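# Assemble two nebuliser sets and place them in the tray

## Task

Build two complete nebuliser sets and leave both lying in the square tray. In each set: the T-piece's middle socket is fitted over the cup's wide cone, a mouthpiece is fitted into the T-piece's end socket, a corrugated tube is fitted over the T-piece's cone, and an oxygen tube is fitted over the cup's narrow stem. Every joint must be fully seated.

## Robot and tools

Robot: two six-joint arms, left_arm (base at about x -0.034, y +0.543 m) and right_arm (base at about x -0.007, y -0.502 m), each yawed very slightly. Joints from base outward: waist, shoulder, elbow (straight at 0, range ±2.792 rad), forearm roll, wrist pitch, wrist roll (the others ±6.283 rad). Each arm carries a two-pad parallel gripper. Its fingers point along the gripper's +z axis and close along its x axis. The reported hand position is the point midway between the pads; fingertips extend 17.5 mm past it. A block juts about 10 cm out toward the gripper's -y side and rotates with it, so mind its clearance.

Frames: the scene frame has its origin on the table surface halfway between the arms, +z up, +x out over the table, left_arm toward +y (image left/right does not follow these names). Reported hand positions, orientations, velocities and Hand targets are in each arm's own base frame. Fixed cameras and the table use the scene frame. Every offset you send is measured along the current Hand target's own axes. Reported positions can be off by a few cm, more at long reach.

execute_actions(actions, cameras): actions is a list of actions; each action is a list of 1 to 15 rows, one row per 1/30 s step, the final row repeated if fewer than 15. A row is always 18 numbers in [-1, 1], both arms included: left dx, dy, dz, rx, ry, rz, gripper position, force_limit, speed, then the same nine for the right arm. The six pose numbers are an offset from that arm's Hand target as it stood when the action began (every row counts from that same start, not from the row before); 1.0 equals 0.6 m or 180 degrees, and rx, ry, rz form one rotation vector. Sending the same offset in a later action moves further again. Six zeros re-command the present Hand target. Images are returned only when actions is empty or cameras names them.

Gripper numbers (absolute, not offsets): position +1 = open 50 mm, about -0.65 = pads meeting, -1 = close until the object stops them. force_limit maps -1/0/+1 to roughly 20/102/185 N per pad; speed maps -1/0/+1 to 20/85/150 mm/s. Both start at +1. A 0 is a real command, so to leave a gripper alone resend its previous three numbers. New force or speed only apply after a position change of at least 0.01; to soften a grip, open first.

move(target, speed, blend, stop_force, zero, blocking, cameras): target is one 18-number row or a list of up to 15 rows, same layout and scale; every row is an offset from the Hand targets at the move's start. Each gripper follows a straight path; the move is capped at 10 s. speed is m/s, 0.002 to 2 (default 0.25), rotation up to twice that in rad/s; one value or one per target. blend (m) rounds corners in a list; 0 stops at each. stop_force (10 to 80 N, both arms) ends an arm's path when it feels that much push along its travel; use it only slowly, not while the gripper rotates, and omit it when backing off a contact. zero=true rezeroes before the move. blocking=false returns after about 0.5 s while motion continues (not allowed with stop_force). Give all rows in a list the same finger numbers. Paths do not avoid obstacles or the other arm; fast moves lag and overshoot. Keep paths away from an arm's own base. The result adds a move: line (done, off_target, moving, held, fault) and limits such as paced or held.

wait(seconds 0 to 10), stop() brakes a running move, zoom_image(camera, region [x0, y0, x1, y1] in pixels, at most 504 by 504) magnifies the newest image of cam_head_left, cam_head_right, cam_high, cam_low, cam_left_wrist or cam_right_wrist. clear_fault(arm) releases a torque or force fault already reported. finished_scene(scene) ends the scene irreversibly; the assembly must then hold without the robot.

Reading results: Hand target is the last commanded pose after clipping; per step the command is limited to 70 mm and 16 degrees from the measured pose, so a gripper may stop short; send the remaining distance as an offset. object_status: 0 moving, 1 blocked while opening, 2 blocked while closing (a grip), 3 reached position or pads met (likely nothing held). Opening in mm is about (250 - position_measured) x 0.202. Joint torques, external joint torques and flange force (gripper axes) reveal contact and held weight; they are noisy. Joint velocities may read within noise at rest. MOTOR HOT warns of overheating; holding loads with a stretched arm heats motors and can lock an arm for 30 to 60 s.

Avoid: arms touching each other or one gripper closing on the other's fingers (the clearance check is not complete); pressing into firm contacts, since the arms are stiff; 144 N net force or joint contact torques of 309/309/145/40.9/40.9/40.9 N m trigger faults; dropping parts, letting go of moving parts, slamming, or anything leaving the table. Loose parts may occasionally be nudged by an outside push.

Each tool is called after "Request:" by a JSON object that holds its "op" and its "data", one argument or row to a line.

## Session

I'll start by looking at the scene.

Request:
{"op": "execute_actions", "data": {
  "actions": []
}}

Scene clock: 0.00 s.
left_arm: end_effector_position=(+0.5826, +0.0046, +0.1995) position_measured=3 object_status=3 end_effector_quat_wxyz=(-0.310, +0.333, +0.661, -0.596) | right_arm: end_effector_position=(+0.6673, +0.8708, +0.2357) position_measured=3 object_status=3 end_effector_quat_wxyz=(+0.053, +0.611, +0.637, +0.466)
Joint positions: left_arm=[0.168 0.751 1.563 -0.577 2.204 -0.428] | right_arm=[0.939 0.631 1.413 -0.991 0.242 1.768]
Joint velocities: within noise
Joint torques (N m): no reading
External joint torques (N m): no reading
Flange force (N): no reading
Hand target: left_arm +0.5826, +0.0046, +0.1995; -0.310, +0.333, +0.661, -0.596 | right_arm +0.6673, +0.8708, +0.2357; +0.053, +0.611, +0.637, +0.466
Tool commands: left_gripper/position=+1.0 left_gripper/force_limit=+1.0 left_gripper/speed=+1.0 right_gripper/position=+1.0 right_gripper/force_limit=+1.0 right_gripper/speed=+1.0

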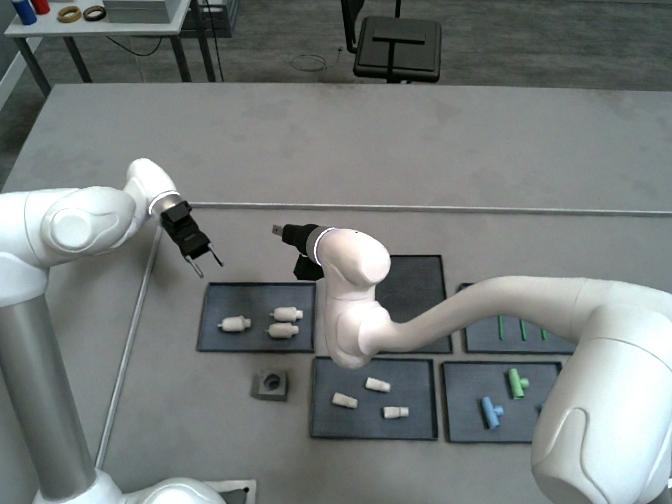

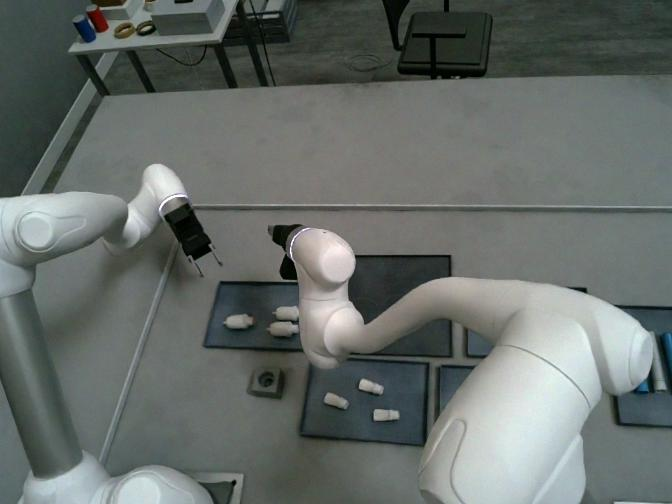

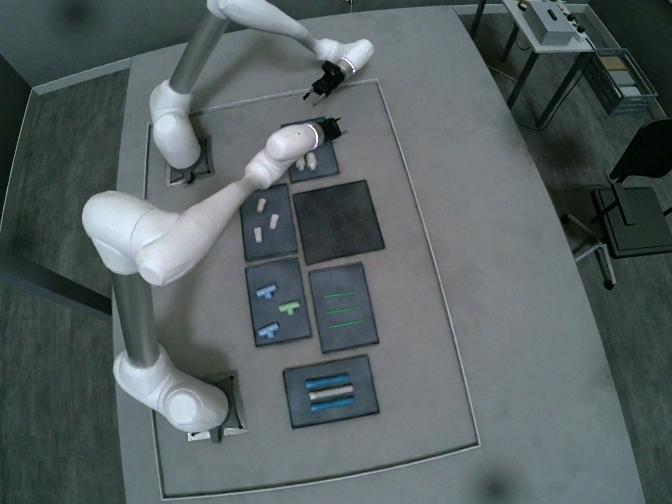

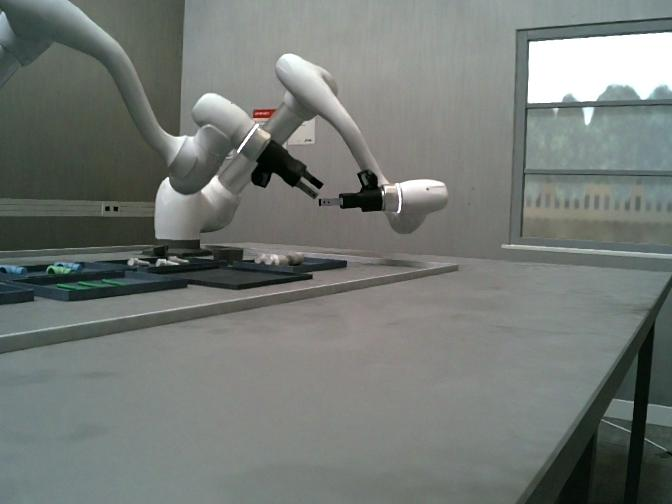

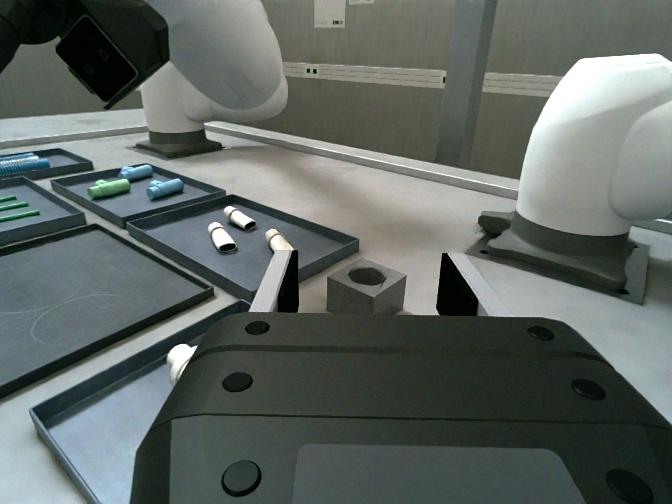

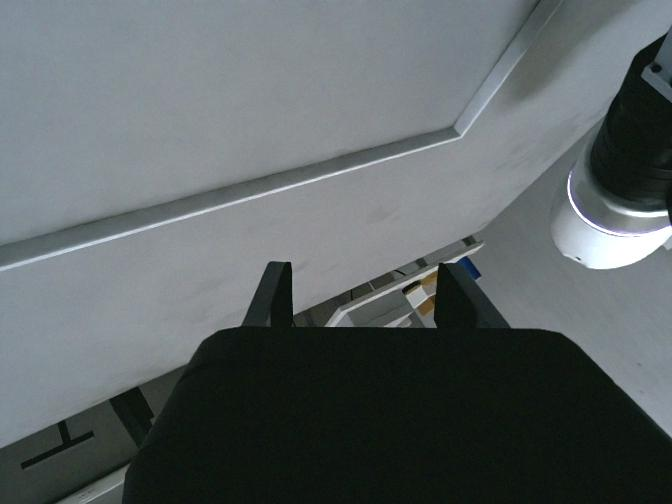

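Request:
{"op": "zoom_image", "data": {
  "camera": "cam_high",
  "region": [230, 110, 390, 270]
}}

Request:
{"op": "zoom_image", "data": {
  "camera": "cam_high",
  "region": [230, 250, 400, 440]
}}

Request:
{"op": "zoom_image", "data": {
  "camera": "cam_head_left",
  "region": [180, 240, 460, 450]
}}

Request:
{"op": "zoom_image", "data": {
  "camera": "cam_head_right",
  "region": [190, 240, 460, 450]
}}

Request:
{"op": "zoom_image", "data": {
  "camera": "cam_left_wrist",
  "region": [0, 130, 420, 445]
}}

Scaled by 3.150 from the camera's 672x504 image, which has a finer 960x720 frame.

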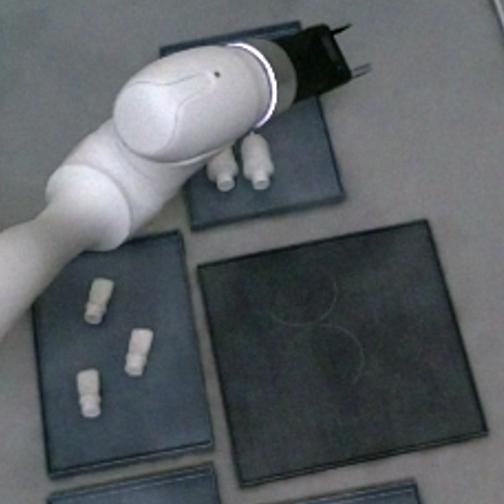

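Scaled by 2.653 from the camera's 672x504 image, which has a finer 960x720 frame.

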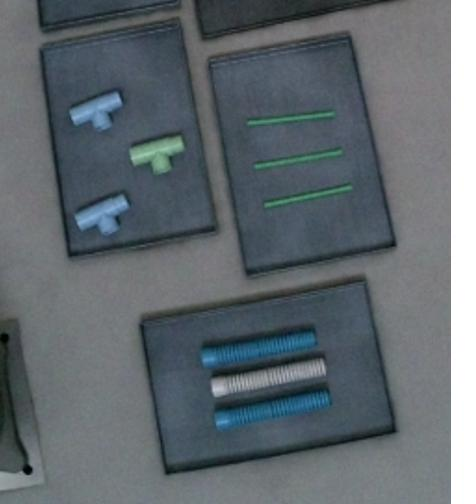

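Scaled by 1.800 from the camera's 672x504 image, which has a finer 960x720 frame.

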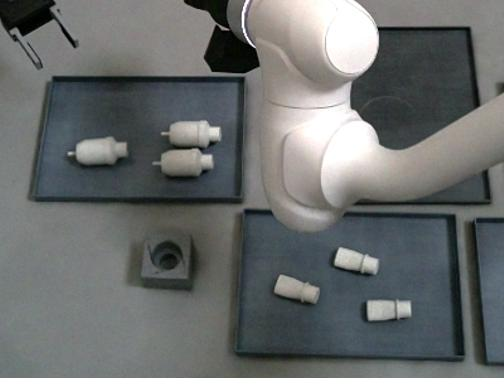

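Scaled by 1.867 from the camera's 672x504 image, which has a finer 960x720 frame.

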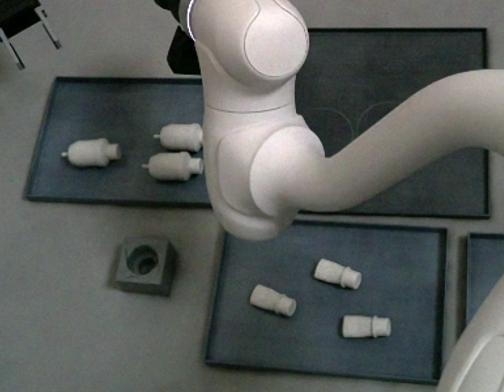

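Scaled by 1.200 from the camera's 672x504 image, which has a finer 960x720 frame.

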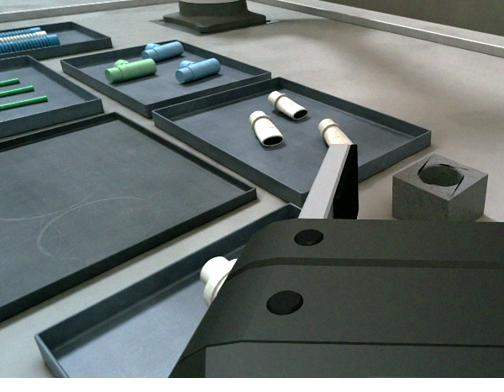

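Request:
{"op": "move", "data": {
  "target": [0,0,0,0,0,0,1,1,1,-0.6988,0.1187,-0.9748,0.2432,-0.1935,0.0122,1,1,1],
  "speed": 0.5,
  "cameras": ["cam_high"]
}}

Scene clock: 67.43 s.
left_arm: end_effector_position=(+0.5826, +0.0046, +0.1995) position_measured=3 object_status=3 end_effector_quat_wxyz=(-0.310, +0.333, +0.661, -0.596) | right_arm: end_effector_position=(+0.4507, +0.2005, +0.3989) position_measured=3 object_status=3 end_effector_quat_wxyz=(+0.000, +0.707, +0.708, +0.000)
Joint positions: left_arm=[0.168 0.751 1.563 -0.577 2.204 -0.428] | right_arm=[0.348 -0.099 1.814 0.001 1.427 0.347]
Joint torques (N m): left_arm=[1.54 -102.38 -27.79 1.99 2.36 -0.13] | right_arm=[-2.3 -31.46 -42.13 4.14 0.21 0.02]
External joint torques (N m): left_arm=[-1.72 3.14 0.18 -0.32 0.4 0.13] | right_arm=[2.42 -1.68 -1.31 0.22 -0.15 -0.02]
Flange force (N): left_arm=[-3.5 3.2 -2.2] | right_arm=[4.3 -2.4 -2.2]
Hand target: left_arm +0.5826, +0.0046, +0.1995; -0.310, +0.333, +0.661, -0.596 | right_arm +0.4507, +0.2005, +0.3990; +0.000, +0.707, +0.707, +0.000
Off the commanded pose: left_arm 0.000 m, 0 deg | right_arm 0.000 m, 0 deg.
move: done; limits=paced
Images, in order (width x height): cam_high 672x504.

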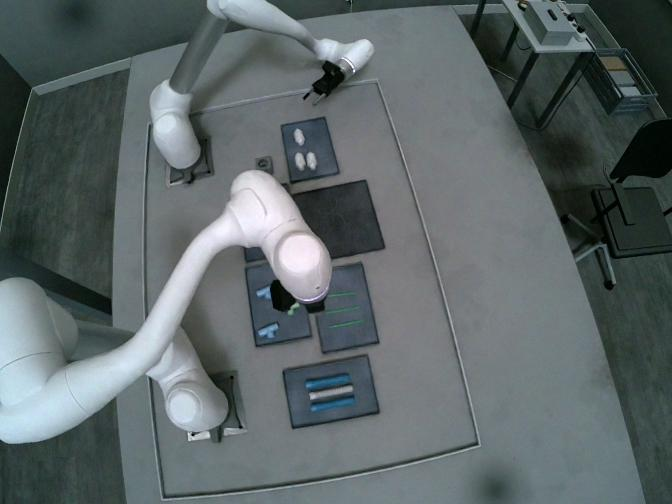

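Request:
{"op": "move", "data": {
  "target": [0.011,-0.348,0.132,-0.4537,0.1432,0.1642,1,1,1,0,0,0,0,0,0,1,1,1],
  "speed": 0.5,
  "cameras": ["all"]
}}

Scene clock: 80.03 s.
left_arm: end_effector_position=(+0.5000, -0.0502, +0.3997) position_measured=3 object_status=3 end_effector_quat_wxyz=(+0.000, +0.707, +0.708, +0.000) | right_arm: end_effector_position=(+0.4507, +0.2005, +0.3990) position_measured=3 object_status=3 end_effector_quat_wxyz=(+0.000, +0.707, +0.707, +0.000)
Joint positions: left_arm=[-0.169 -0.084 1.798 0 1.427 -0.17] | right_arm=[0.348 -0.099 1.813 0.001 1.427 0.347]
Joint torques (N m): left_arm=[1.27 -35.7 -43.36 4.54 -0.35 -0.16] | right_arm=[-2.17 -31.51 -42.04 4.15 0.32 0]
External joint torques (N m): left_arm=[-1.42 2.08 0.61 -0.29 0.41 0.16] | right_arm=[1.95 -0.57 -1.19 0.19 -0.26 0]
Flange force (N): left_arm=[-2.7 2.0 0.7] | right_arm=[4.1 -0.6 -1.5]
Hand target: left_arm +0.5000, -0.0502, +0.3998; +0.000, +0.707, +0.708, +0.000 | right_arm +0.4507, +0.2005, +0.3990; +0.000, +0.707, +0.707, +0.000
Off the commanded pose: left_arm 0.000 m, 0 deg | right_arm 0.000 m, 0 deg.
move: done

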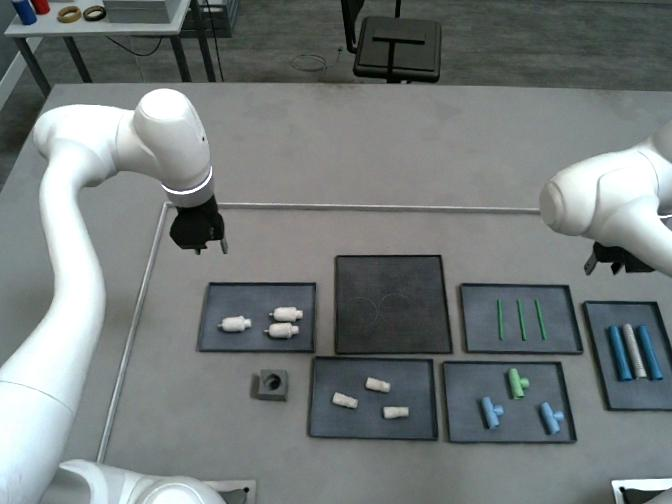

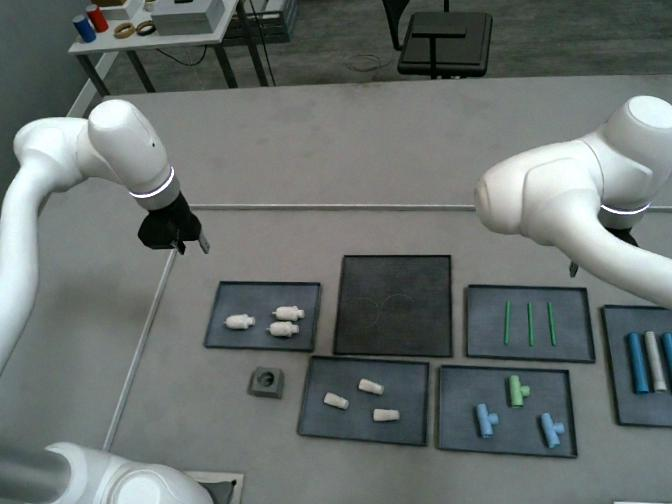

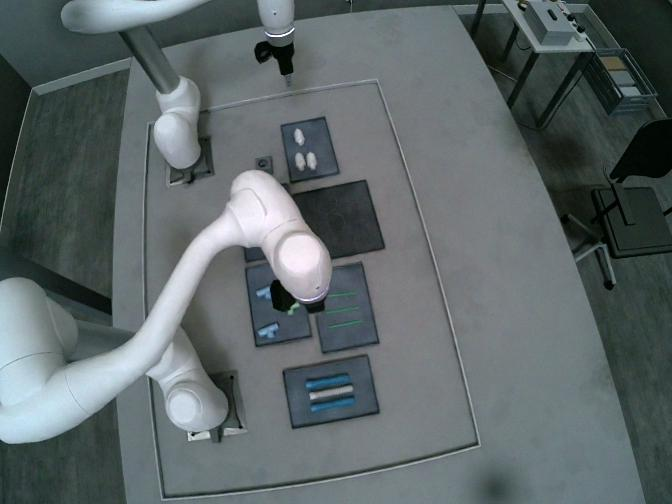

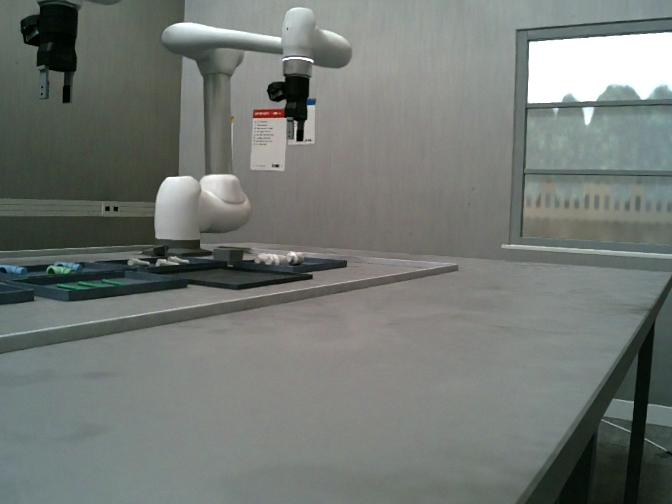

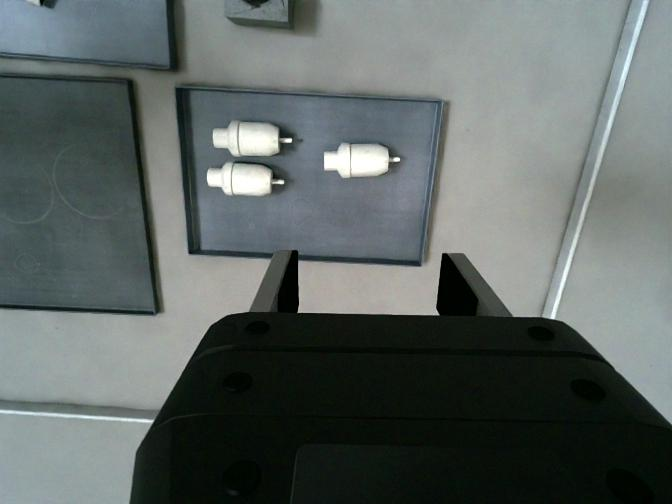

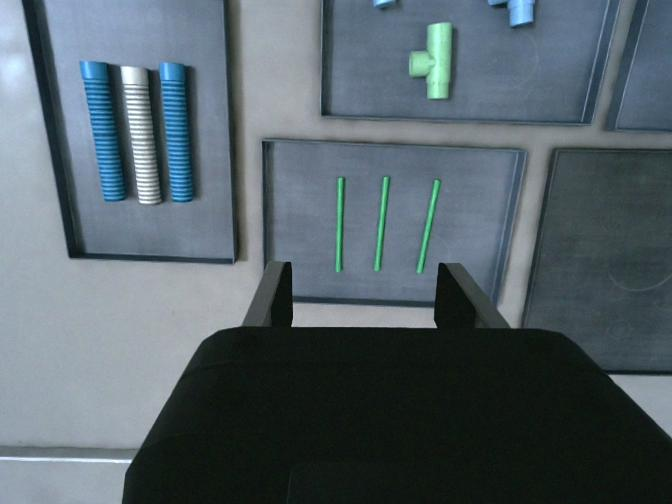

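Request:
{"op": "zoom_image", "data": {
  "camera": "cam_left_wrist",
  "region": [180, 0, 450, 260]
}}

Request:
{"op": "zoom_image", "data": {
  "camera": "cam_right_wrist",
  "region": [20, 0, 250, 270]
}}

Request:
{"op": "zoom_image", "data": {
  "camera": "cam_right_wrist",
  "region": [310, 0, 580, 290]
}}

Request:
{"op": "zoom_image", "data": {
  "camera": "cam_head_left",
  "region": [300, 340, 590, 450]
}}

Scaled by 1.867 from the camera's 672x504 image, which has a finer 960x720 frame.

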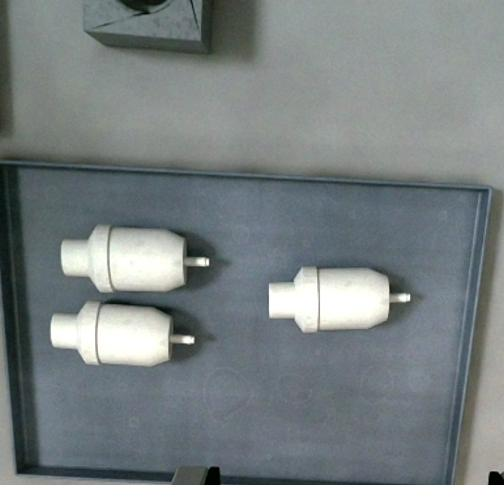

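Scaled by 1.867 from the camera's 672x504 image, which has a finer 960x720 frame.

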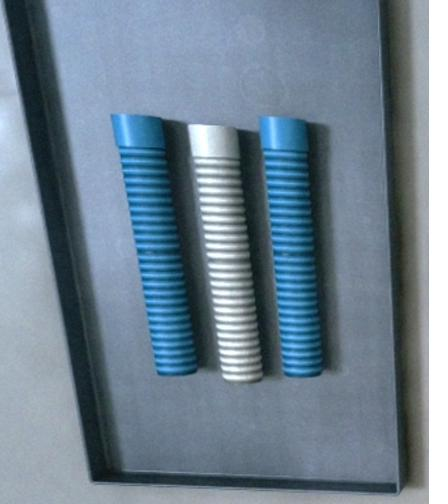

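Scaled by 1.738 from the camera's 672x504 image, which has a finer 960x720 frame.

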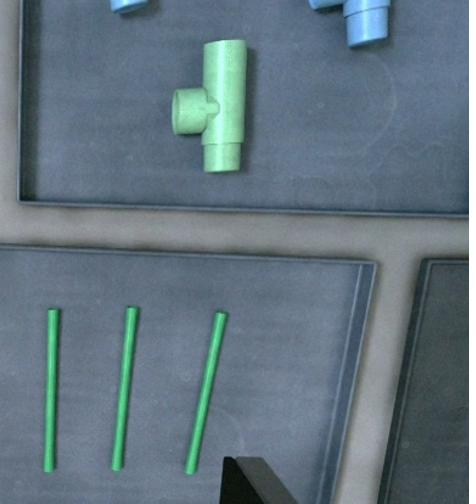

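Scaled by 1.738 from the camera's 672x504 image, which has a finer 960x720 frame.

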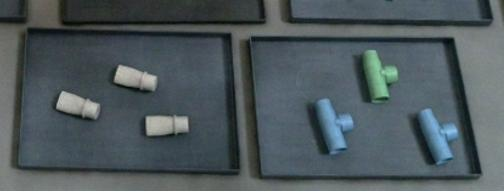

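Request:
{"op": "move", "data": {
  "target": [0.0267,0.0333,0.4167,0,0,0.5,1,1,1,0.0675,0.2083,0.415,0,0,-0.983,1,1,1],
  "speed": 0.7,
  "cameras": ["cam_left_wrist","cam_right_wrist","cam_head_left"]
}}

Scene clock: 392.57 s.
left_arm: end_effector_position=(+0.5199, -0.0343, +0.1497) position_measured=3 object_status=3 end_effector_quat_wxyz=(+0.000, +1.000, +0.001, +0.000) | right_arm: end_effector_position=(+0.5757, +0.2414, +0.1500) position_measured=3 object_status=3 end_effector_quat_wxyz=(+0.000, +0.688, -0.725, +0.000)
Joint positions: left_arm=[-0.132 0.109 2.09 0 0.943 1.438] | right_arm=[0.341 0.259 1.902 0.001 0.98 -2.749]
Joint torques (N m): left_arm=[1.77 -48.84 -35.39 3.8 -0.4 -0.17] | right_arm=[-2.22 -62.86 -35.53 3.42 0.04 0.04]
External joint torques (N m): left_arm=[-1.8 2.47 0.46 -0.26 0.41 0.17] | right_arm=[1.76 -0.94 -1.11 0.19 -0.13 -0.03]
Flange force (N): left_arm=[2.6 3.3 2.3] | right_arm=[-2.9 0.4 -1.6]
Hand target: left_arm +0.5199, -0.0343, +0.1497; +0.000, +1.000, +0.001, +0.000 | right_arm +0.5757, +0.2413, +0.1500; +0.000, +0.688, -0.725, +0.000
Off the commanded pose: left_arm 0.000 m, 0 deg | right_arm 0.000 m, 0 deg.
move: done
Images, in order (width x height): cam_head_left 672x504, cam_left_wrist 672x504, cam_right_wrist 672x504.

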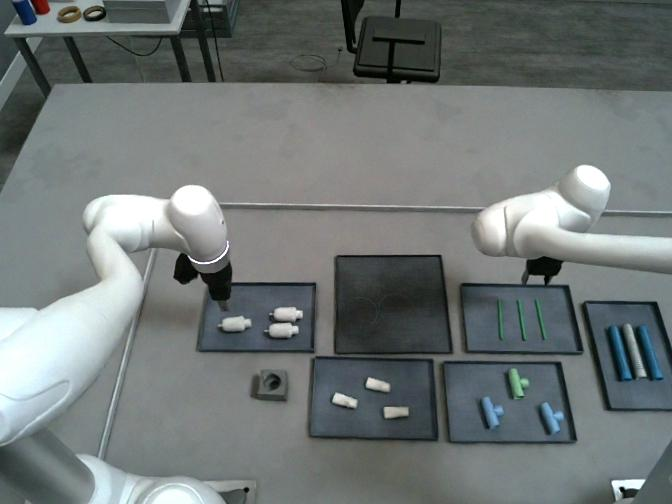

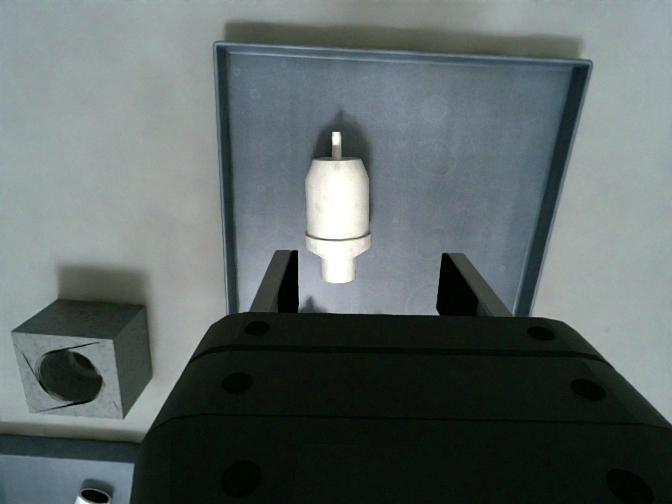

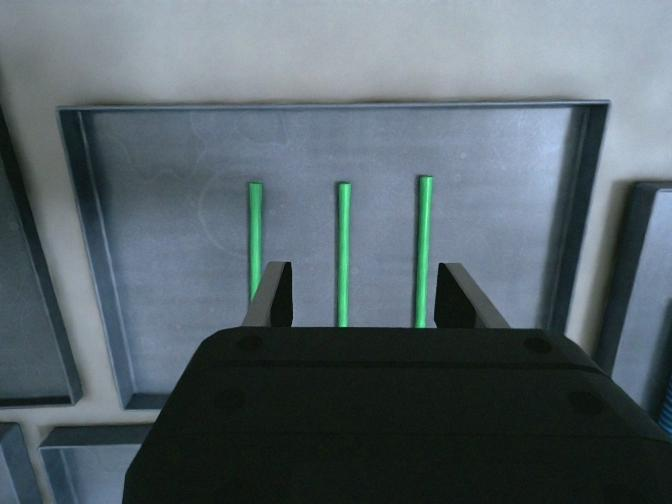

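Request:
{"op": "move", "data": {
  "target": [-0.0143,-0.003,0.191,0,0,0,1,0,0,-0.0087,0.0183,0.1833,0,0,0,1,-0.5,0],
  "speed": 0.3,
  "cameras": ["cam_left_wrist","cam_right_wrist"]
}}

Scene clock: 414.20 s.
left_arm: end_effector_position=(+0.5113, -0.0325, +0.0352) position_measured=3 object_status=3 end_effector_quat_wxyz=(+0.000, +1.000, +0.001, +0.000) | right_arm: end_effector_position=(+0.5650, +0.2473, +0.0401) position_measured=3 object_status=3 end_effector_quat_wxyz=(+0.000, +0.688, -0.725, +0.000)
Joint positions: left_arm=[-0.131 0.247 2.196 -0.001 0.699 1.439] | right_arm=[0.356 0.371 1.996 0.001 0.774 -2.734]
Joint torques (N m): left_arm=[1.63 -55.06 -28.11 3.14 -0.43 -0.14] | right_arm=[-2.3 -68.36 -29.92 2.82 0.11 0.04]
External joint torques (N m): left_arm=[-1.79 1.32 -0.04 -0.29 0.42 0.14] | right_arm=[2.21 -1.19 -0.93 0.23 -0.19 -0.04]
Flange force (N): left_arm=[1.6 3.3 1.1] | right_arm=[-3.3 1.2 -1.7]
Hand target: left_arm +0.5113, -0.0325, +0.0351; +0.000, +1.000, +0.001, +0.000 | right_arm +0.5650, +0.2472, +0.0401; +0.000, +0.688, -0.725, +0.000
Off the commanded pose: left_arm 0.000 m, 0 deg | right_arm 0.000 m, 0 deg.
move: done
Images, in order (width x height): cam_left_wrist 672x504, cam_right_wrist 672x504.

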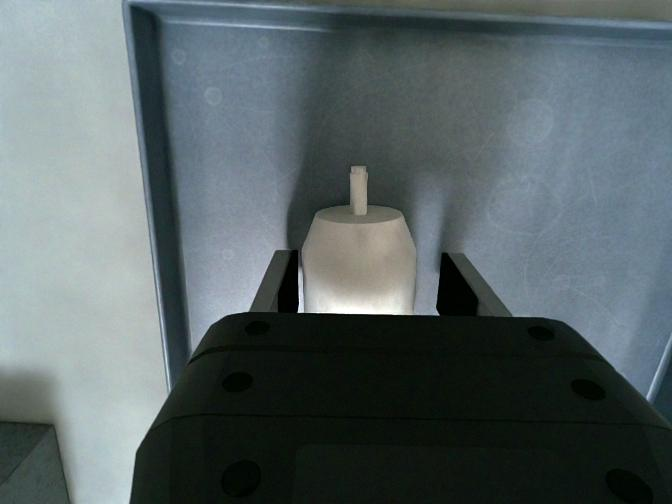

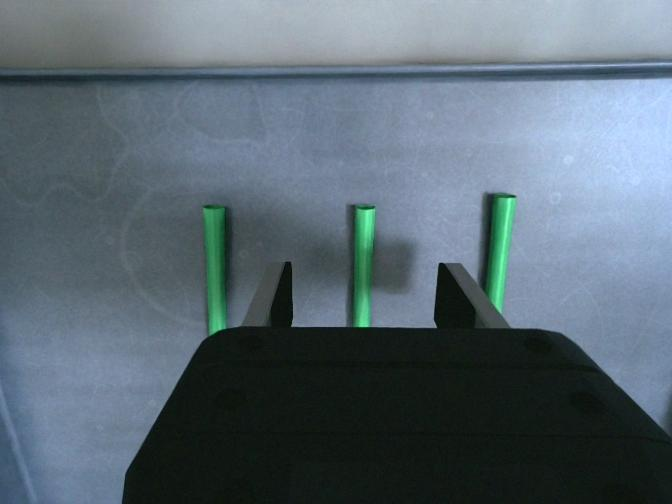

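Request:
{"op": "move", "data": {
  "target": [-0.006,0,0.0195,0,0,0,1,0,0,0,0,0.0433,0,0,0,1,-0.5,0],
  "speed": 0.03,
  "stop_force": 12
}}

Scene clock: 424.83 s.
left_arm: end_effector_position=(+0.5077, -0.0325, +0.0234) position_measured=3 object_status=3 end_effector_quat_wxyz=(+0.000, +1.000, +0.001, +0.000) | right_arm: end_effector_position=(+0.5651, +0.2473, +0.0202) position_measured=3 object_status=3 end_effector_quat_wxyz=(-0.001, +0.688, -0.725, +0.000)
Joint positions: left_arm=[-0.132 0.261 2.209 -0.001 0.672 1.438] | right_arm=[0.356 0.397 2.007 0.001 0.737 -2.734]
Joint torques (N m): left_arm=[1.63 -56.57 -27.17 3.04 -0.42 -0.14] | right_arm=[-2.28 -7.2 -8.61 3.19 -8.52 -0.23]
External joint torques (N m): left_arm=[-1.64 2.52 0 -0.29 0.4 0.14] | right_arm=[2.25 -63.82 -21.13 -0.26 8.44 0.23]
Flange force (N): left_arm=[3.0 3.1 3.1] | right_arm=[9.0 27.1 -110.0]
Hand target: left_arm +0.5077, -0.0325, +0.0234; +0.000, +1.000, +0.001, +0.000 | right_arm +0.5651, +0.2473, +0.0202; +0.000, +0.688, -0.725, +0.000 (not the last commanded pose)
Off the commanded pose: left_arm 0.000 m, 0 deg | right_arm 0.006 m, 0 deg.
move: contact (right_arm)

Request:
{"op": "move", "data": {
  "target": [
    [0,0,0,0,0,0,1,0,0,0,0,-0.0025,0,0,0,1,-0.5,0],
    [0,0,0,0,0,0,-1,-0.3,-0.6,0,0,-0.0025,0,0,0,-1,-0.5,-0.6],
    [0,0,-0.2,0,0,0,-1,-0.3,-0.6,0,0,-0.2,0,0,0,-1,-0.5,-0.6]
  ],
  "speed": [0.05,0.1,0.25],
  "cameras": ["cam_left_wrist","cam_right_wrist"]
}}

Scene clock: 434.97 s.
left_arm: end_effector_position=(+0.5077, -0.0325, +0.1434) position_measured=67 object_status=2 end_effector_quat_wxyz=(+0.000, +1.000, +0.001, +0.000) | right_arm: end_effector_position=(+0.5651, +0.2472, +0.1401) position_measured=222 object_status=2 end_effector_quat_wxyz=(+0.000, +0.688, -0.725, +0.000)
Joint positions: left_arm=[-0.132 0.098 2.117 0 0.927 1.438] | right_arm=[0.356 0.258 1.925 0.001 0.958 -2.734]
Joint torques (N m): left_arm=[1.9 -46.82 -34.64 3.81 -0.39 -0.18] | right_arm=[-1.97 -61.77 -34.84 3.37 0.1 -0.01]
External joint torques (N m): left_arm=[-1.91 1.93 -0.05 -0.29 0.39 0.18] | right_arm=[1.61 -1.66 -1.33 0.19 -0.19 0.01]
Flange force (N): left_arm=[2.6 3.6 1.3] | right_arm=[-2.5 0.9 -2.4]
Hand target: left_arm +0.5077, -0.0325, +0.1434; +0.000, +1.000, +0.001, +0.000 | right_arm +0.5651, +0.2472, +0.1402; +0.000, +0.688, -0.725, +0.000
Off the commanded pose: left_arm 0.000 m, 0 deg | right_arm 0.000 m, 0 deg.
move: done
Images, in order (width x height): cam_left_wrist 672x504, cam_right_wrist 672x504.

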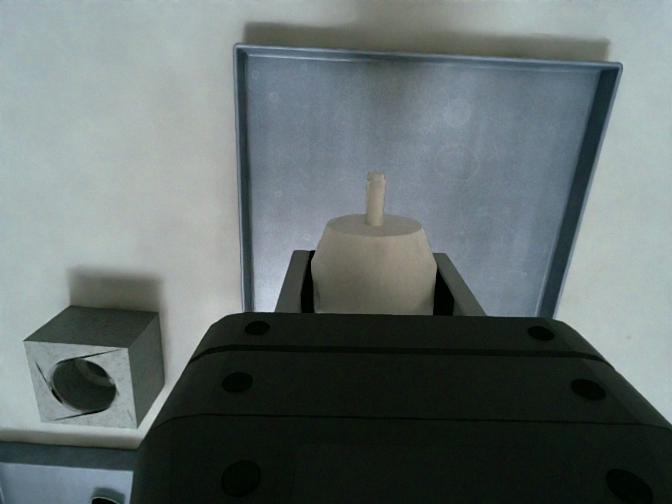

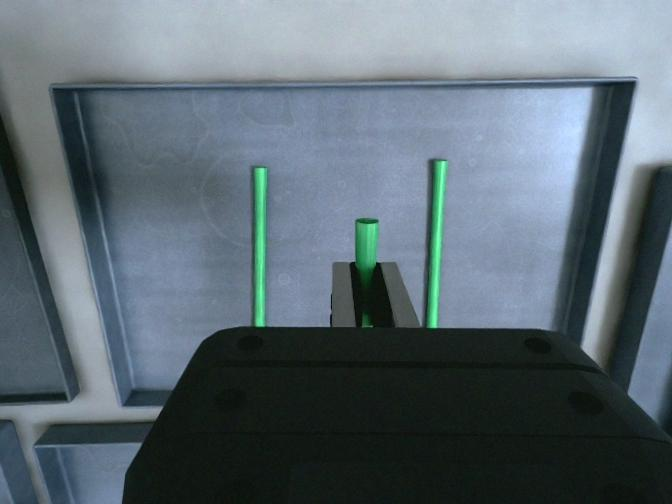

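Request:
{"op": "move", "data": {
  "target": [-0.1328,0.695,-0.261,0.7,0,-0.7,-1,-0.3,-0.6,-0.29,0.2223,-0.2898,0.124,-0.1343,0.4625,-1,-0.5,-0.6],
  "speed": 0.7,
  "cameras": ["cam_head_left","cam_left_wrist","cam_right_wrist"]
}}

Scene clock: 467.07 s.
left_arm: end_effector_position=(+0.4287, -0.4496, +0.3002) position_measured=67 object_status=2 end_effector_quat_wxyz=(+0.707, -0.015, -0.707, +0.001) | right_arm: end_effector_position=(+0.4409, +0.4277, +0.3142) position_measured=222 object_status=2 end_effector_quat_wxyz=(+0.259, -0.014, +0.966, +0.004)
Joint positions: left_arm=[-0.605 0.697 1.501 -0.845 2.312 -2.199] | right_arm=[0.894 -0.007 1.956 -0.508 0.9 -0.443]
Joint torques (N m): left_arm=[1.76 -101.48 -31.06 1.31 2.09 -0.09] | right_arm=[-1.91 -38.92 -39.68 2.22 -0.46 0.01]
External joint torques (N m): left_arm=[-1.99 3.45 0.34 -0.41 0.31 0.17] | right_arm=[1.88 -1.28 -1.23 0.2 -0.14 -0.05]
Flange force (N): left_arm=[-3.1 -4.1 -2.1] | right_arm=[1.1 2.1 -3.4]
Hand target: left_arm +0.4287, -0.4495, +0.3002; +0.707, -0.015, -0.707, +0.001 | right_arm +0.4409, +0.4277, +0.3142; +0.259, -0.014, +0.966, +0.004
Off the commanded pose: left_arm 0.000 m, 0 deg | right_arm 0.000 m, 0 deg.
move: done
Images, in order (width x height): cam_head_left 672x504, cam_left_wrist 672x504, cam_right_wrist 672x504.

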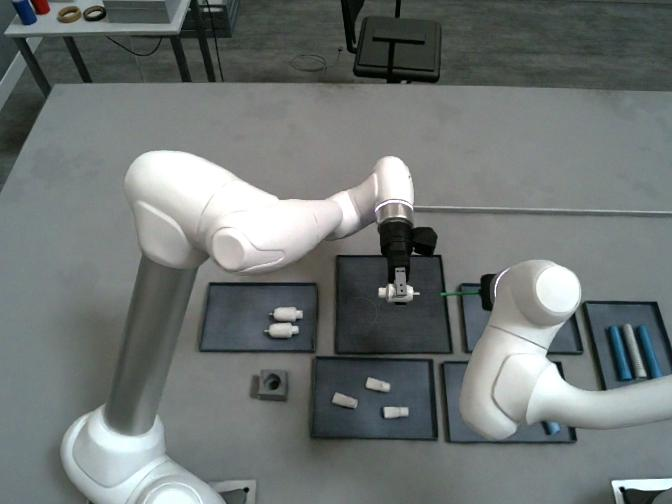

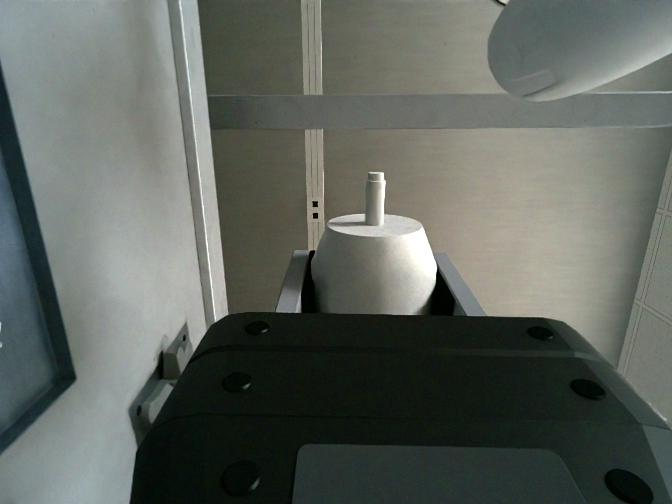

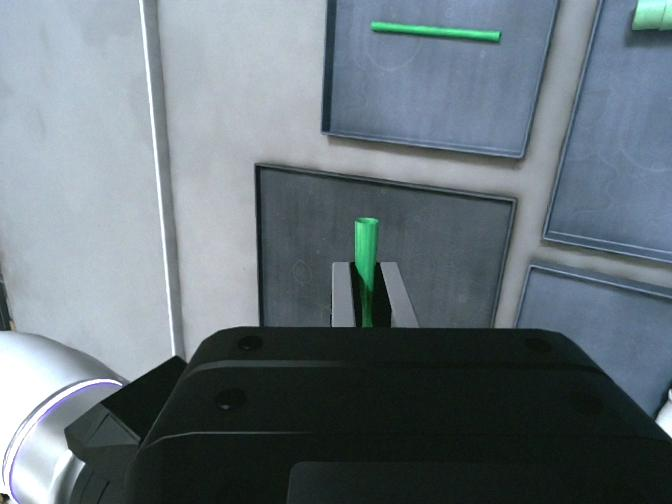

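Request:
{"op": "move", "data": {
  "target": [0,0,0,0.0063,0,-0.0072,-1,-0.3,-0.6,0,0.0583,0,0,0,0,-1,-0.5,-0.6],
  "speed": 0.15,
  "cameras": ["cam_head_left","cam_head_right","cam_high","cam_left_wrist"]
}}

Request:
{"op": "zoom_image", "data": {
  "camera": "cam_left_wrist",
  "region": [280, 0, 460, 240]
}}

Request:
{"op": "zoom_image", "data": {
  "camera": "cam_head_left",
  "region": [360, 250, 520, 340]
}}

Request:
{"op": "zoom_image", "data": {
  "camera": "cam_head_right",
  "region": [340, 250, 520, 340]
}}

Request:
{"op": "zoom_image", "data": {
  "camera": "cam_high",
  "region": [270, 160, 400, 290]
}}

Scene clock: 491.93 s.
left_arm: end_effector_position=(+0.4287, -0.4495, +0.3002) position_measured=67 object_status=2 end_effector_quat_wxyz=(+0.707, +0.000, -0.707, +0.000) | right_arm: end_effector_position=(+0.4399, +0.4627, +0.3143) position_measured=222 object_status=2 end_effector_quat_wxyz=(+0.259, -0.014, +0.966, +0.004)
Joint positions: left_arm=[-0.6 0.693 1.508 -0.858 2.302 -2.229] | right_arm=[0.936 0.039 1.91 -0.518 0.92 -0.401]
Joint torques (N m): left_arm=[1.5 -100.72 -31 1.19 2.05 -0.05] | right_arm=[-2.2 -44.13 -39.74 2.19 -0.41 -0.03]
External joint torques (N m): left_arm=[-1.53 2.82 0.29 -0.34 0.35 0.13] | right_arm=[2.13 -0.52 -0.97 0.16 -0.14 0]
Flange force (N): left_arm=[-2.3 -3.3 -1.8] | right_arm=[1.4 2.9 -2.5]
Hand target: left_arm +0.4287, -0.4495, +0.3002; +0.707, +0.000, -0.707, +0.000 | right_arm +0.4399, +0.4627, +0.3143; +0.259, -0.014, +0.966, +0.004
Off the commanded pose: left_arm 0.000 m, 0 deg | right_arm 0.000 m, 0 deg.
move: done
Images, in order (width x height): cam_head_left 672x504, cam_head_right 672x504, cam_high 672x504, cam_left_wrist 672x504.

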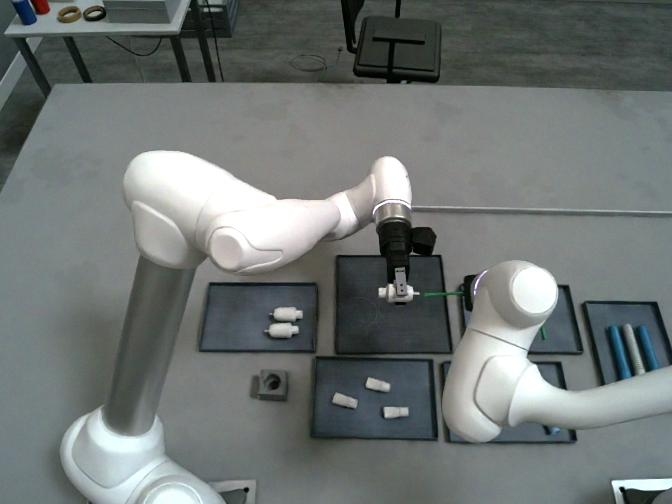

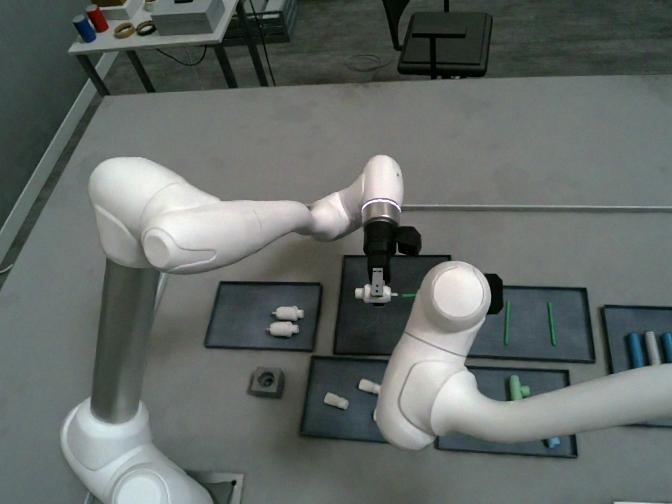

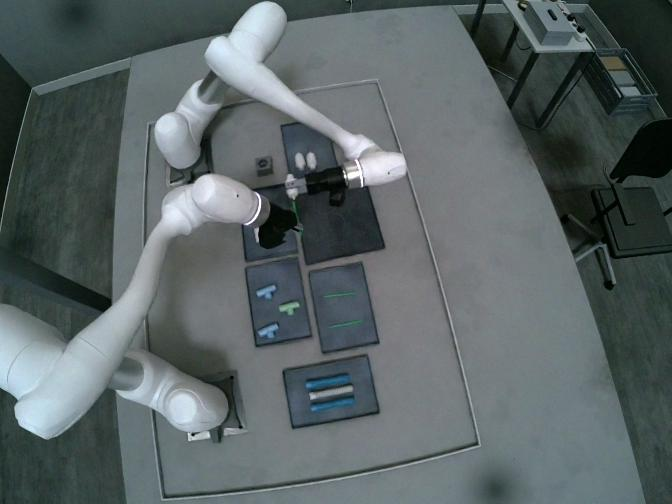

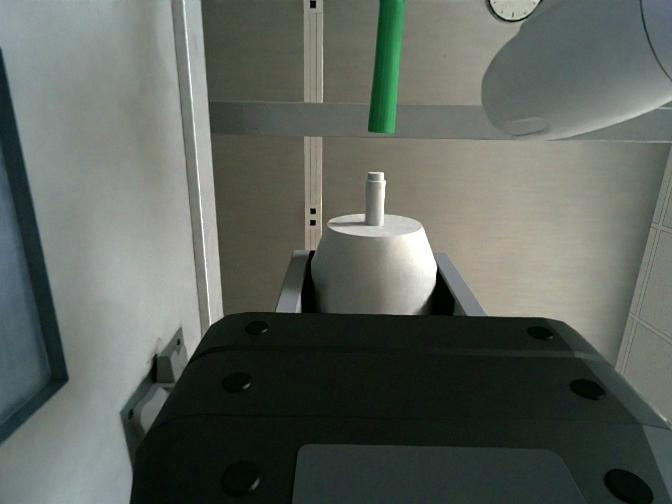

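Scaled by 2.100 from the camera's 672x504 image, which has a finer 960x720 frame.

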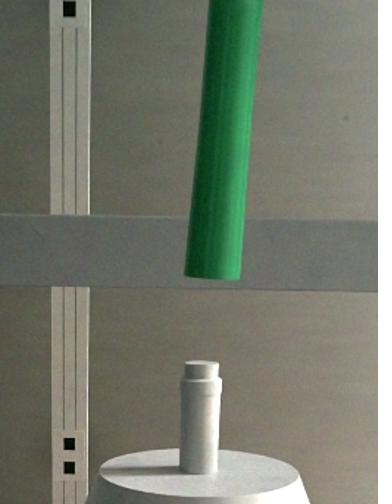

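Scaled by 3.150 from the camera's 672x504 image, which has a finer 960x720 frame.

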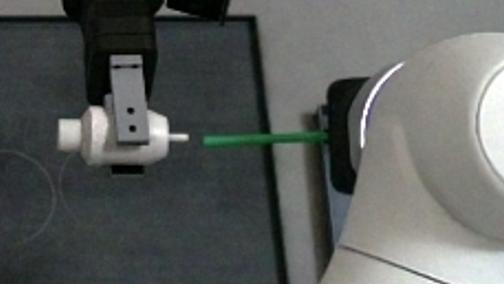

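Scaled by 2.800 from the camera's 672x504 image, which has a finer 960x720 frame.

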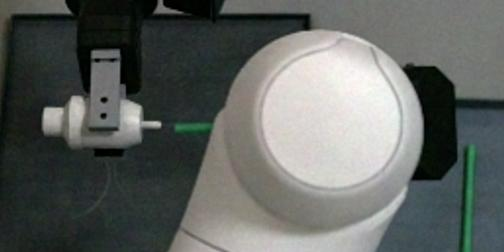

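Scaled by 3.877 from the camera's 672x504 image, which has a finer 960x720 frame.

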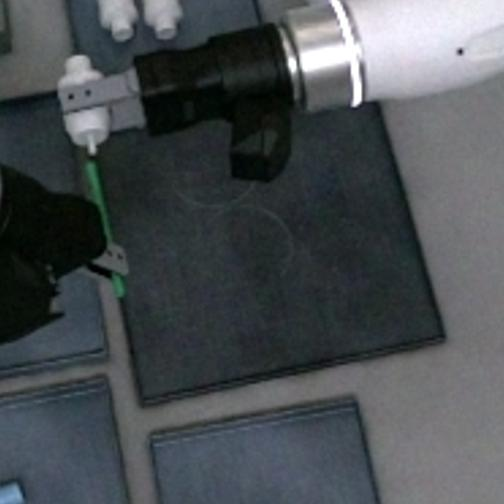

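Request:
{"op": "move", "data": {
  "target": [0,0,0,0,0,0,-1,-0.3,-0.6,0.0071,0.0117,0.005,-0.0023,0,0.0238,-1,-0.5,-0.6],
  "speed": 0.1,
  "cameras": ["cam_head_left","cam_high","cam_left_wrist"]
}}

Request:
{"op": "zoom_image", "data": {
  "camera": "cam_left_wrist",
  "region": [280, 0, 460, 240]
}}

Request:
{"op": "zoom_image", "data": {
  "camera": "cam_head_left",
  "region": [370, 270, 490, 320]
}}

Request:
{"op": "zoom_image", "data": {
  "camera": "cam_high",
  "region": [270, 160, 340, 250]
}}

Scene clock: 535.97 s.
left_arm: end_effector_position=(+0.4287, -0.4495, +0.3002) position_measured=67 object_status=2 end_effector_quat_wxyz=(+0.707, +0.000, -0.707, +0.000) | right_arm: end_effector_position=(+0.4375, +0.4697, +0.3095) position_measured=222 object_status=2 end_effector_quat_wxyz=(+0.259, +0.021, +0.966, +0.017)
Joint positions: left_arm=[-0.6 0.693 1.508 -0.858 2.302 -2.229] | right_arm=[0.945 0.047 1.911 -0.52 0.909 -0.314]
Joint torques (N m): left_arm=[1.89 -100.87 -30.97 1.19 2.02 -0.1] | right_arm=[-2.01 -44.63 -39.53 2.17 -0.41 -0.02]
External joint torques (N m): left_arm=[-2.37 3.27 0.17 -0.36 0.36 0.17] | right_arm=[2.05 -1.33 -1.26 0.19 -0.13 -0.02]
Flange force (N): left_arm=[-2.8 -4.6 -2.0] | right_arm=[1.4 2.1 -3.4]
Hand target: left_arm +0.4287, -0.4495, +0.3002; +0.707, +0.000, -0.707, +0.000 | right_arm +0.4375, +0.4697, +0.3095; +0.259, +0.021, +0.966, +0.017
Off the commanded pose: left_arm 0.000 m, 0 deg | right_arm 0.000 m, 0 deg.
move: done
Images, in order (width x height): cam_head_left 672x504, cam_high 672x504, cam_left_wrist 672x504.

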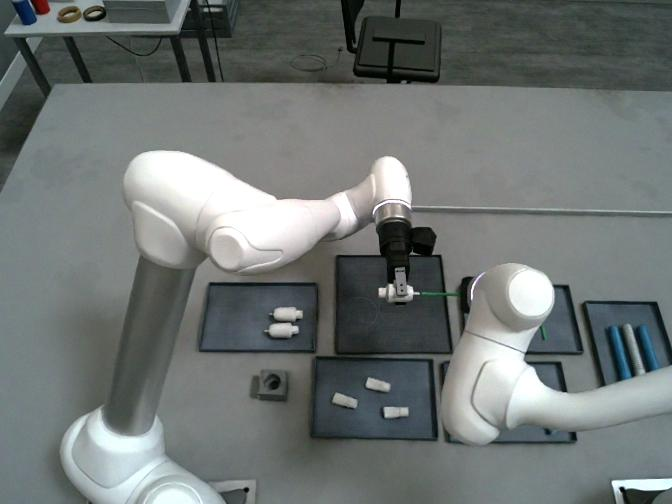

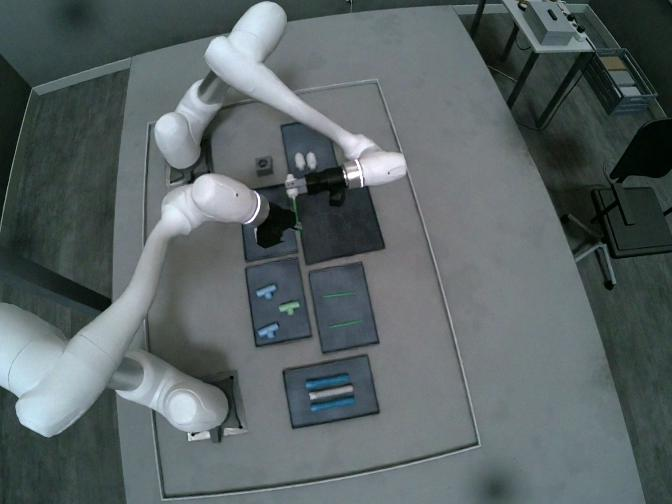

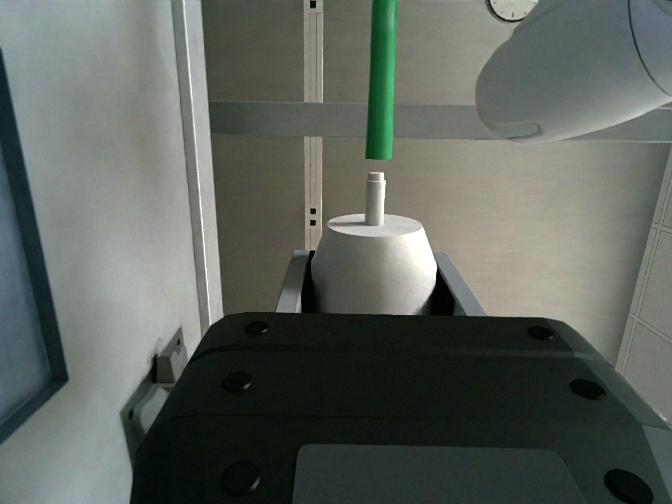

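Scaled by 2.100 from the camera's 672x504 image, which has a finer 960x720 frame.

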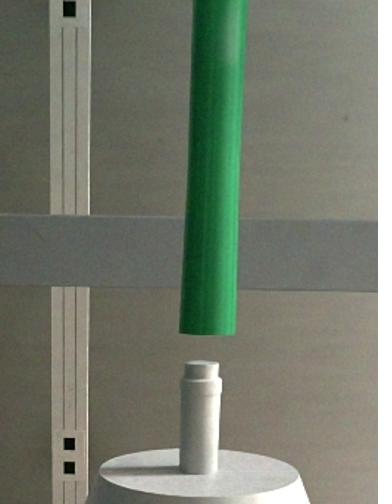

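Scaled by 4.200 from the camera's 672x504 image, which has a finer 960x720 frame.

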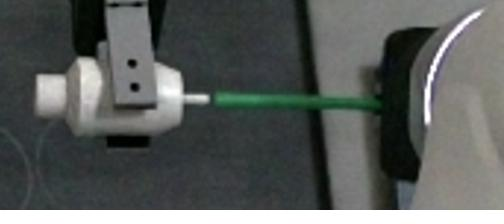

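Scaled by 5.600 from the camera's 672x504 image, which has a finer 960x720 frame.

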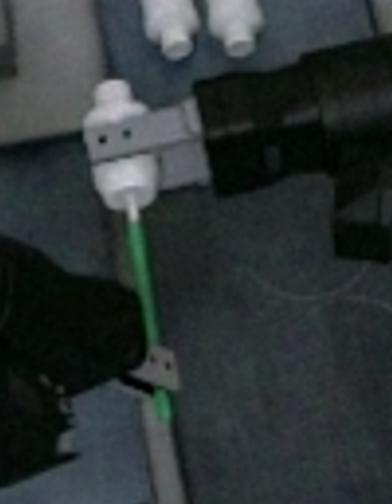

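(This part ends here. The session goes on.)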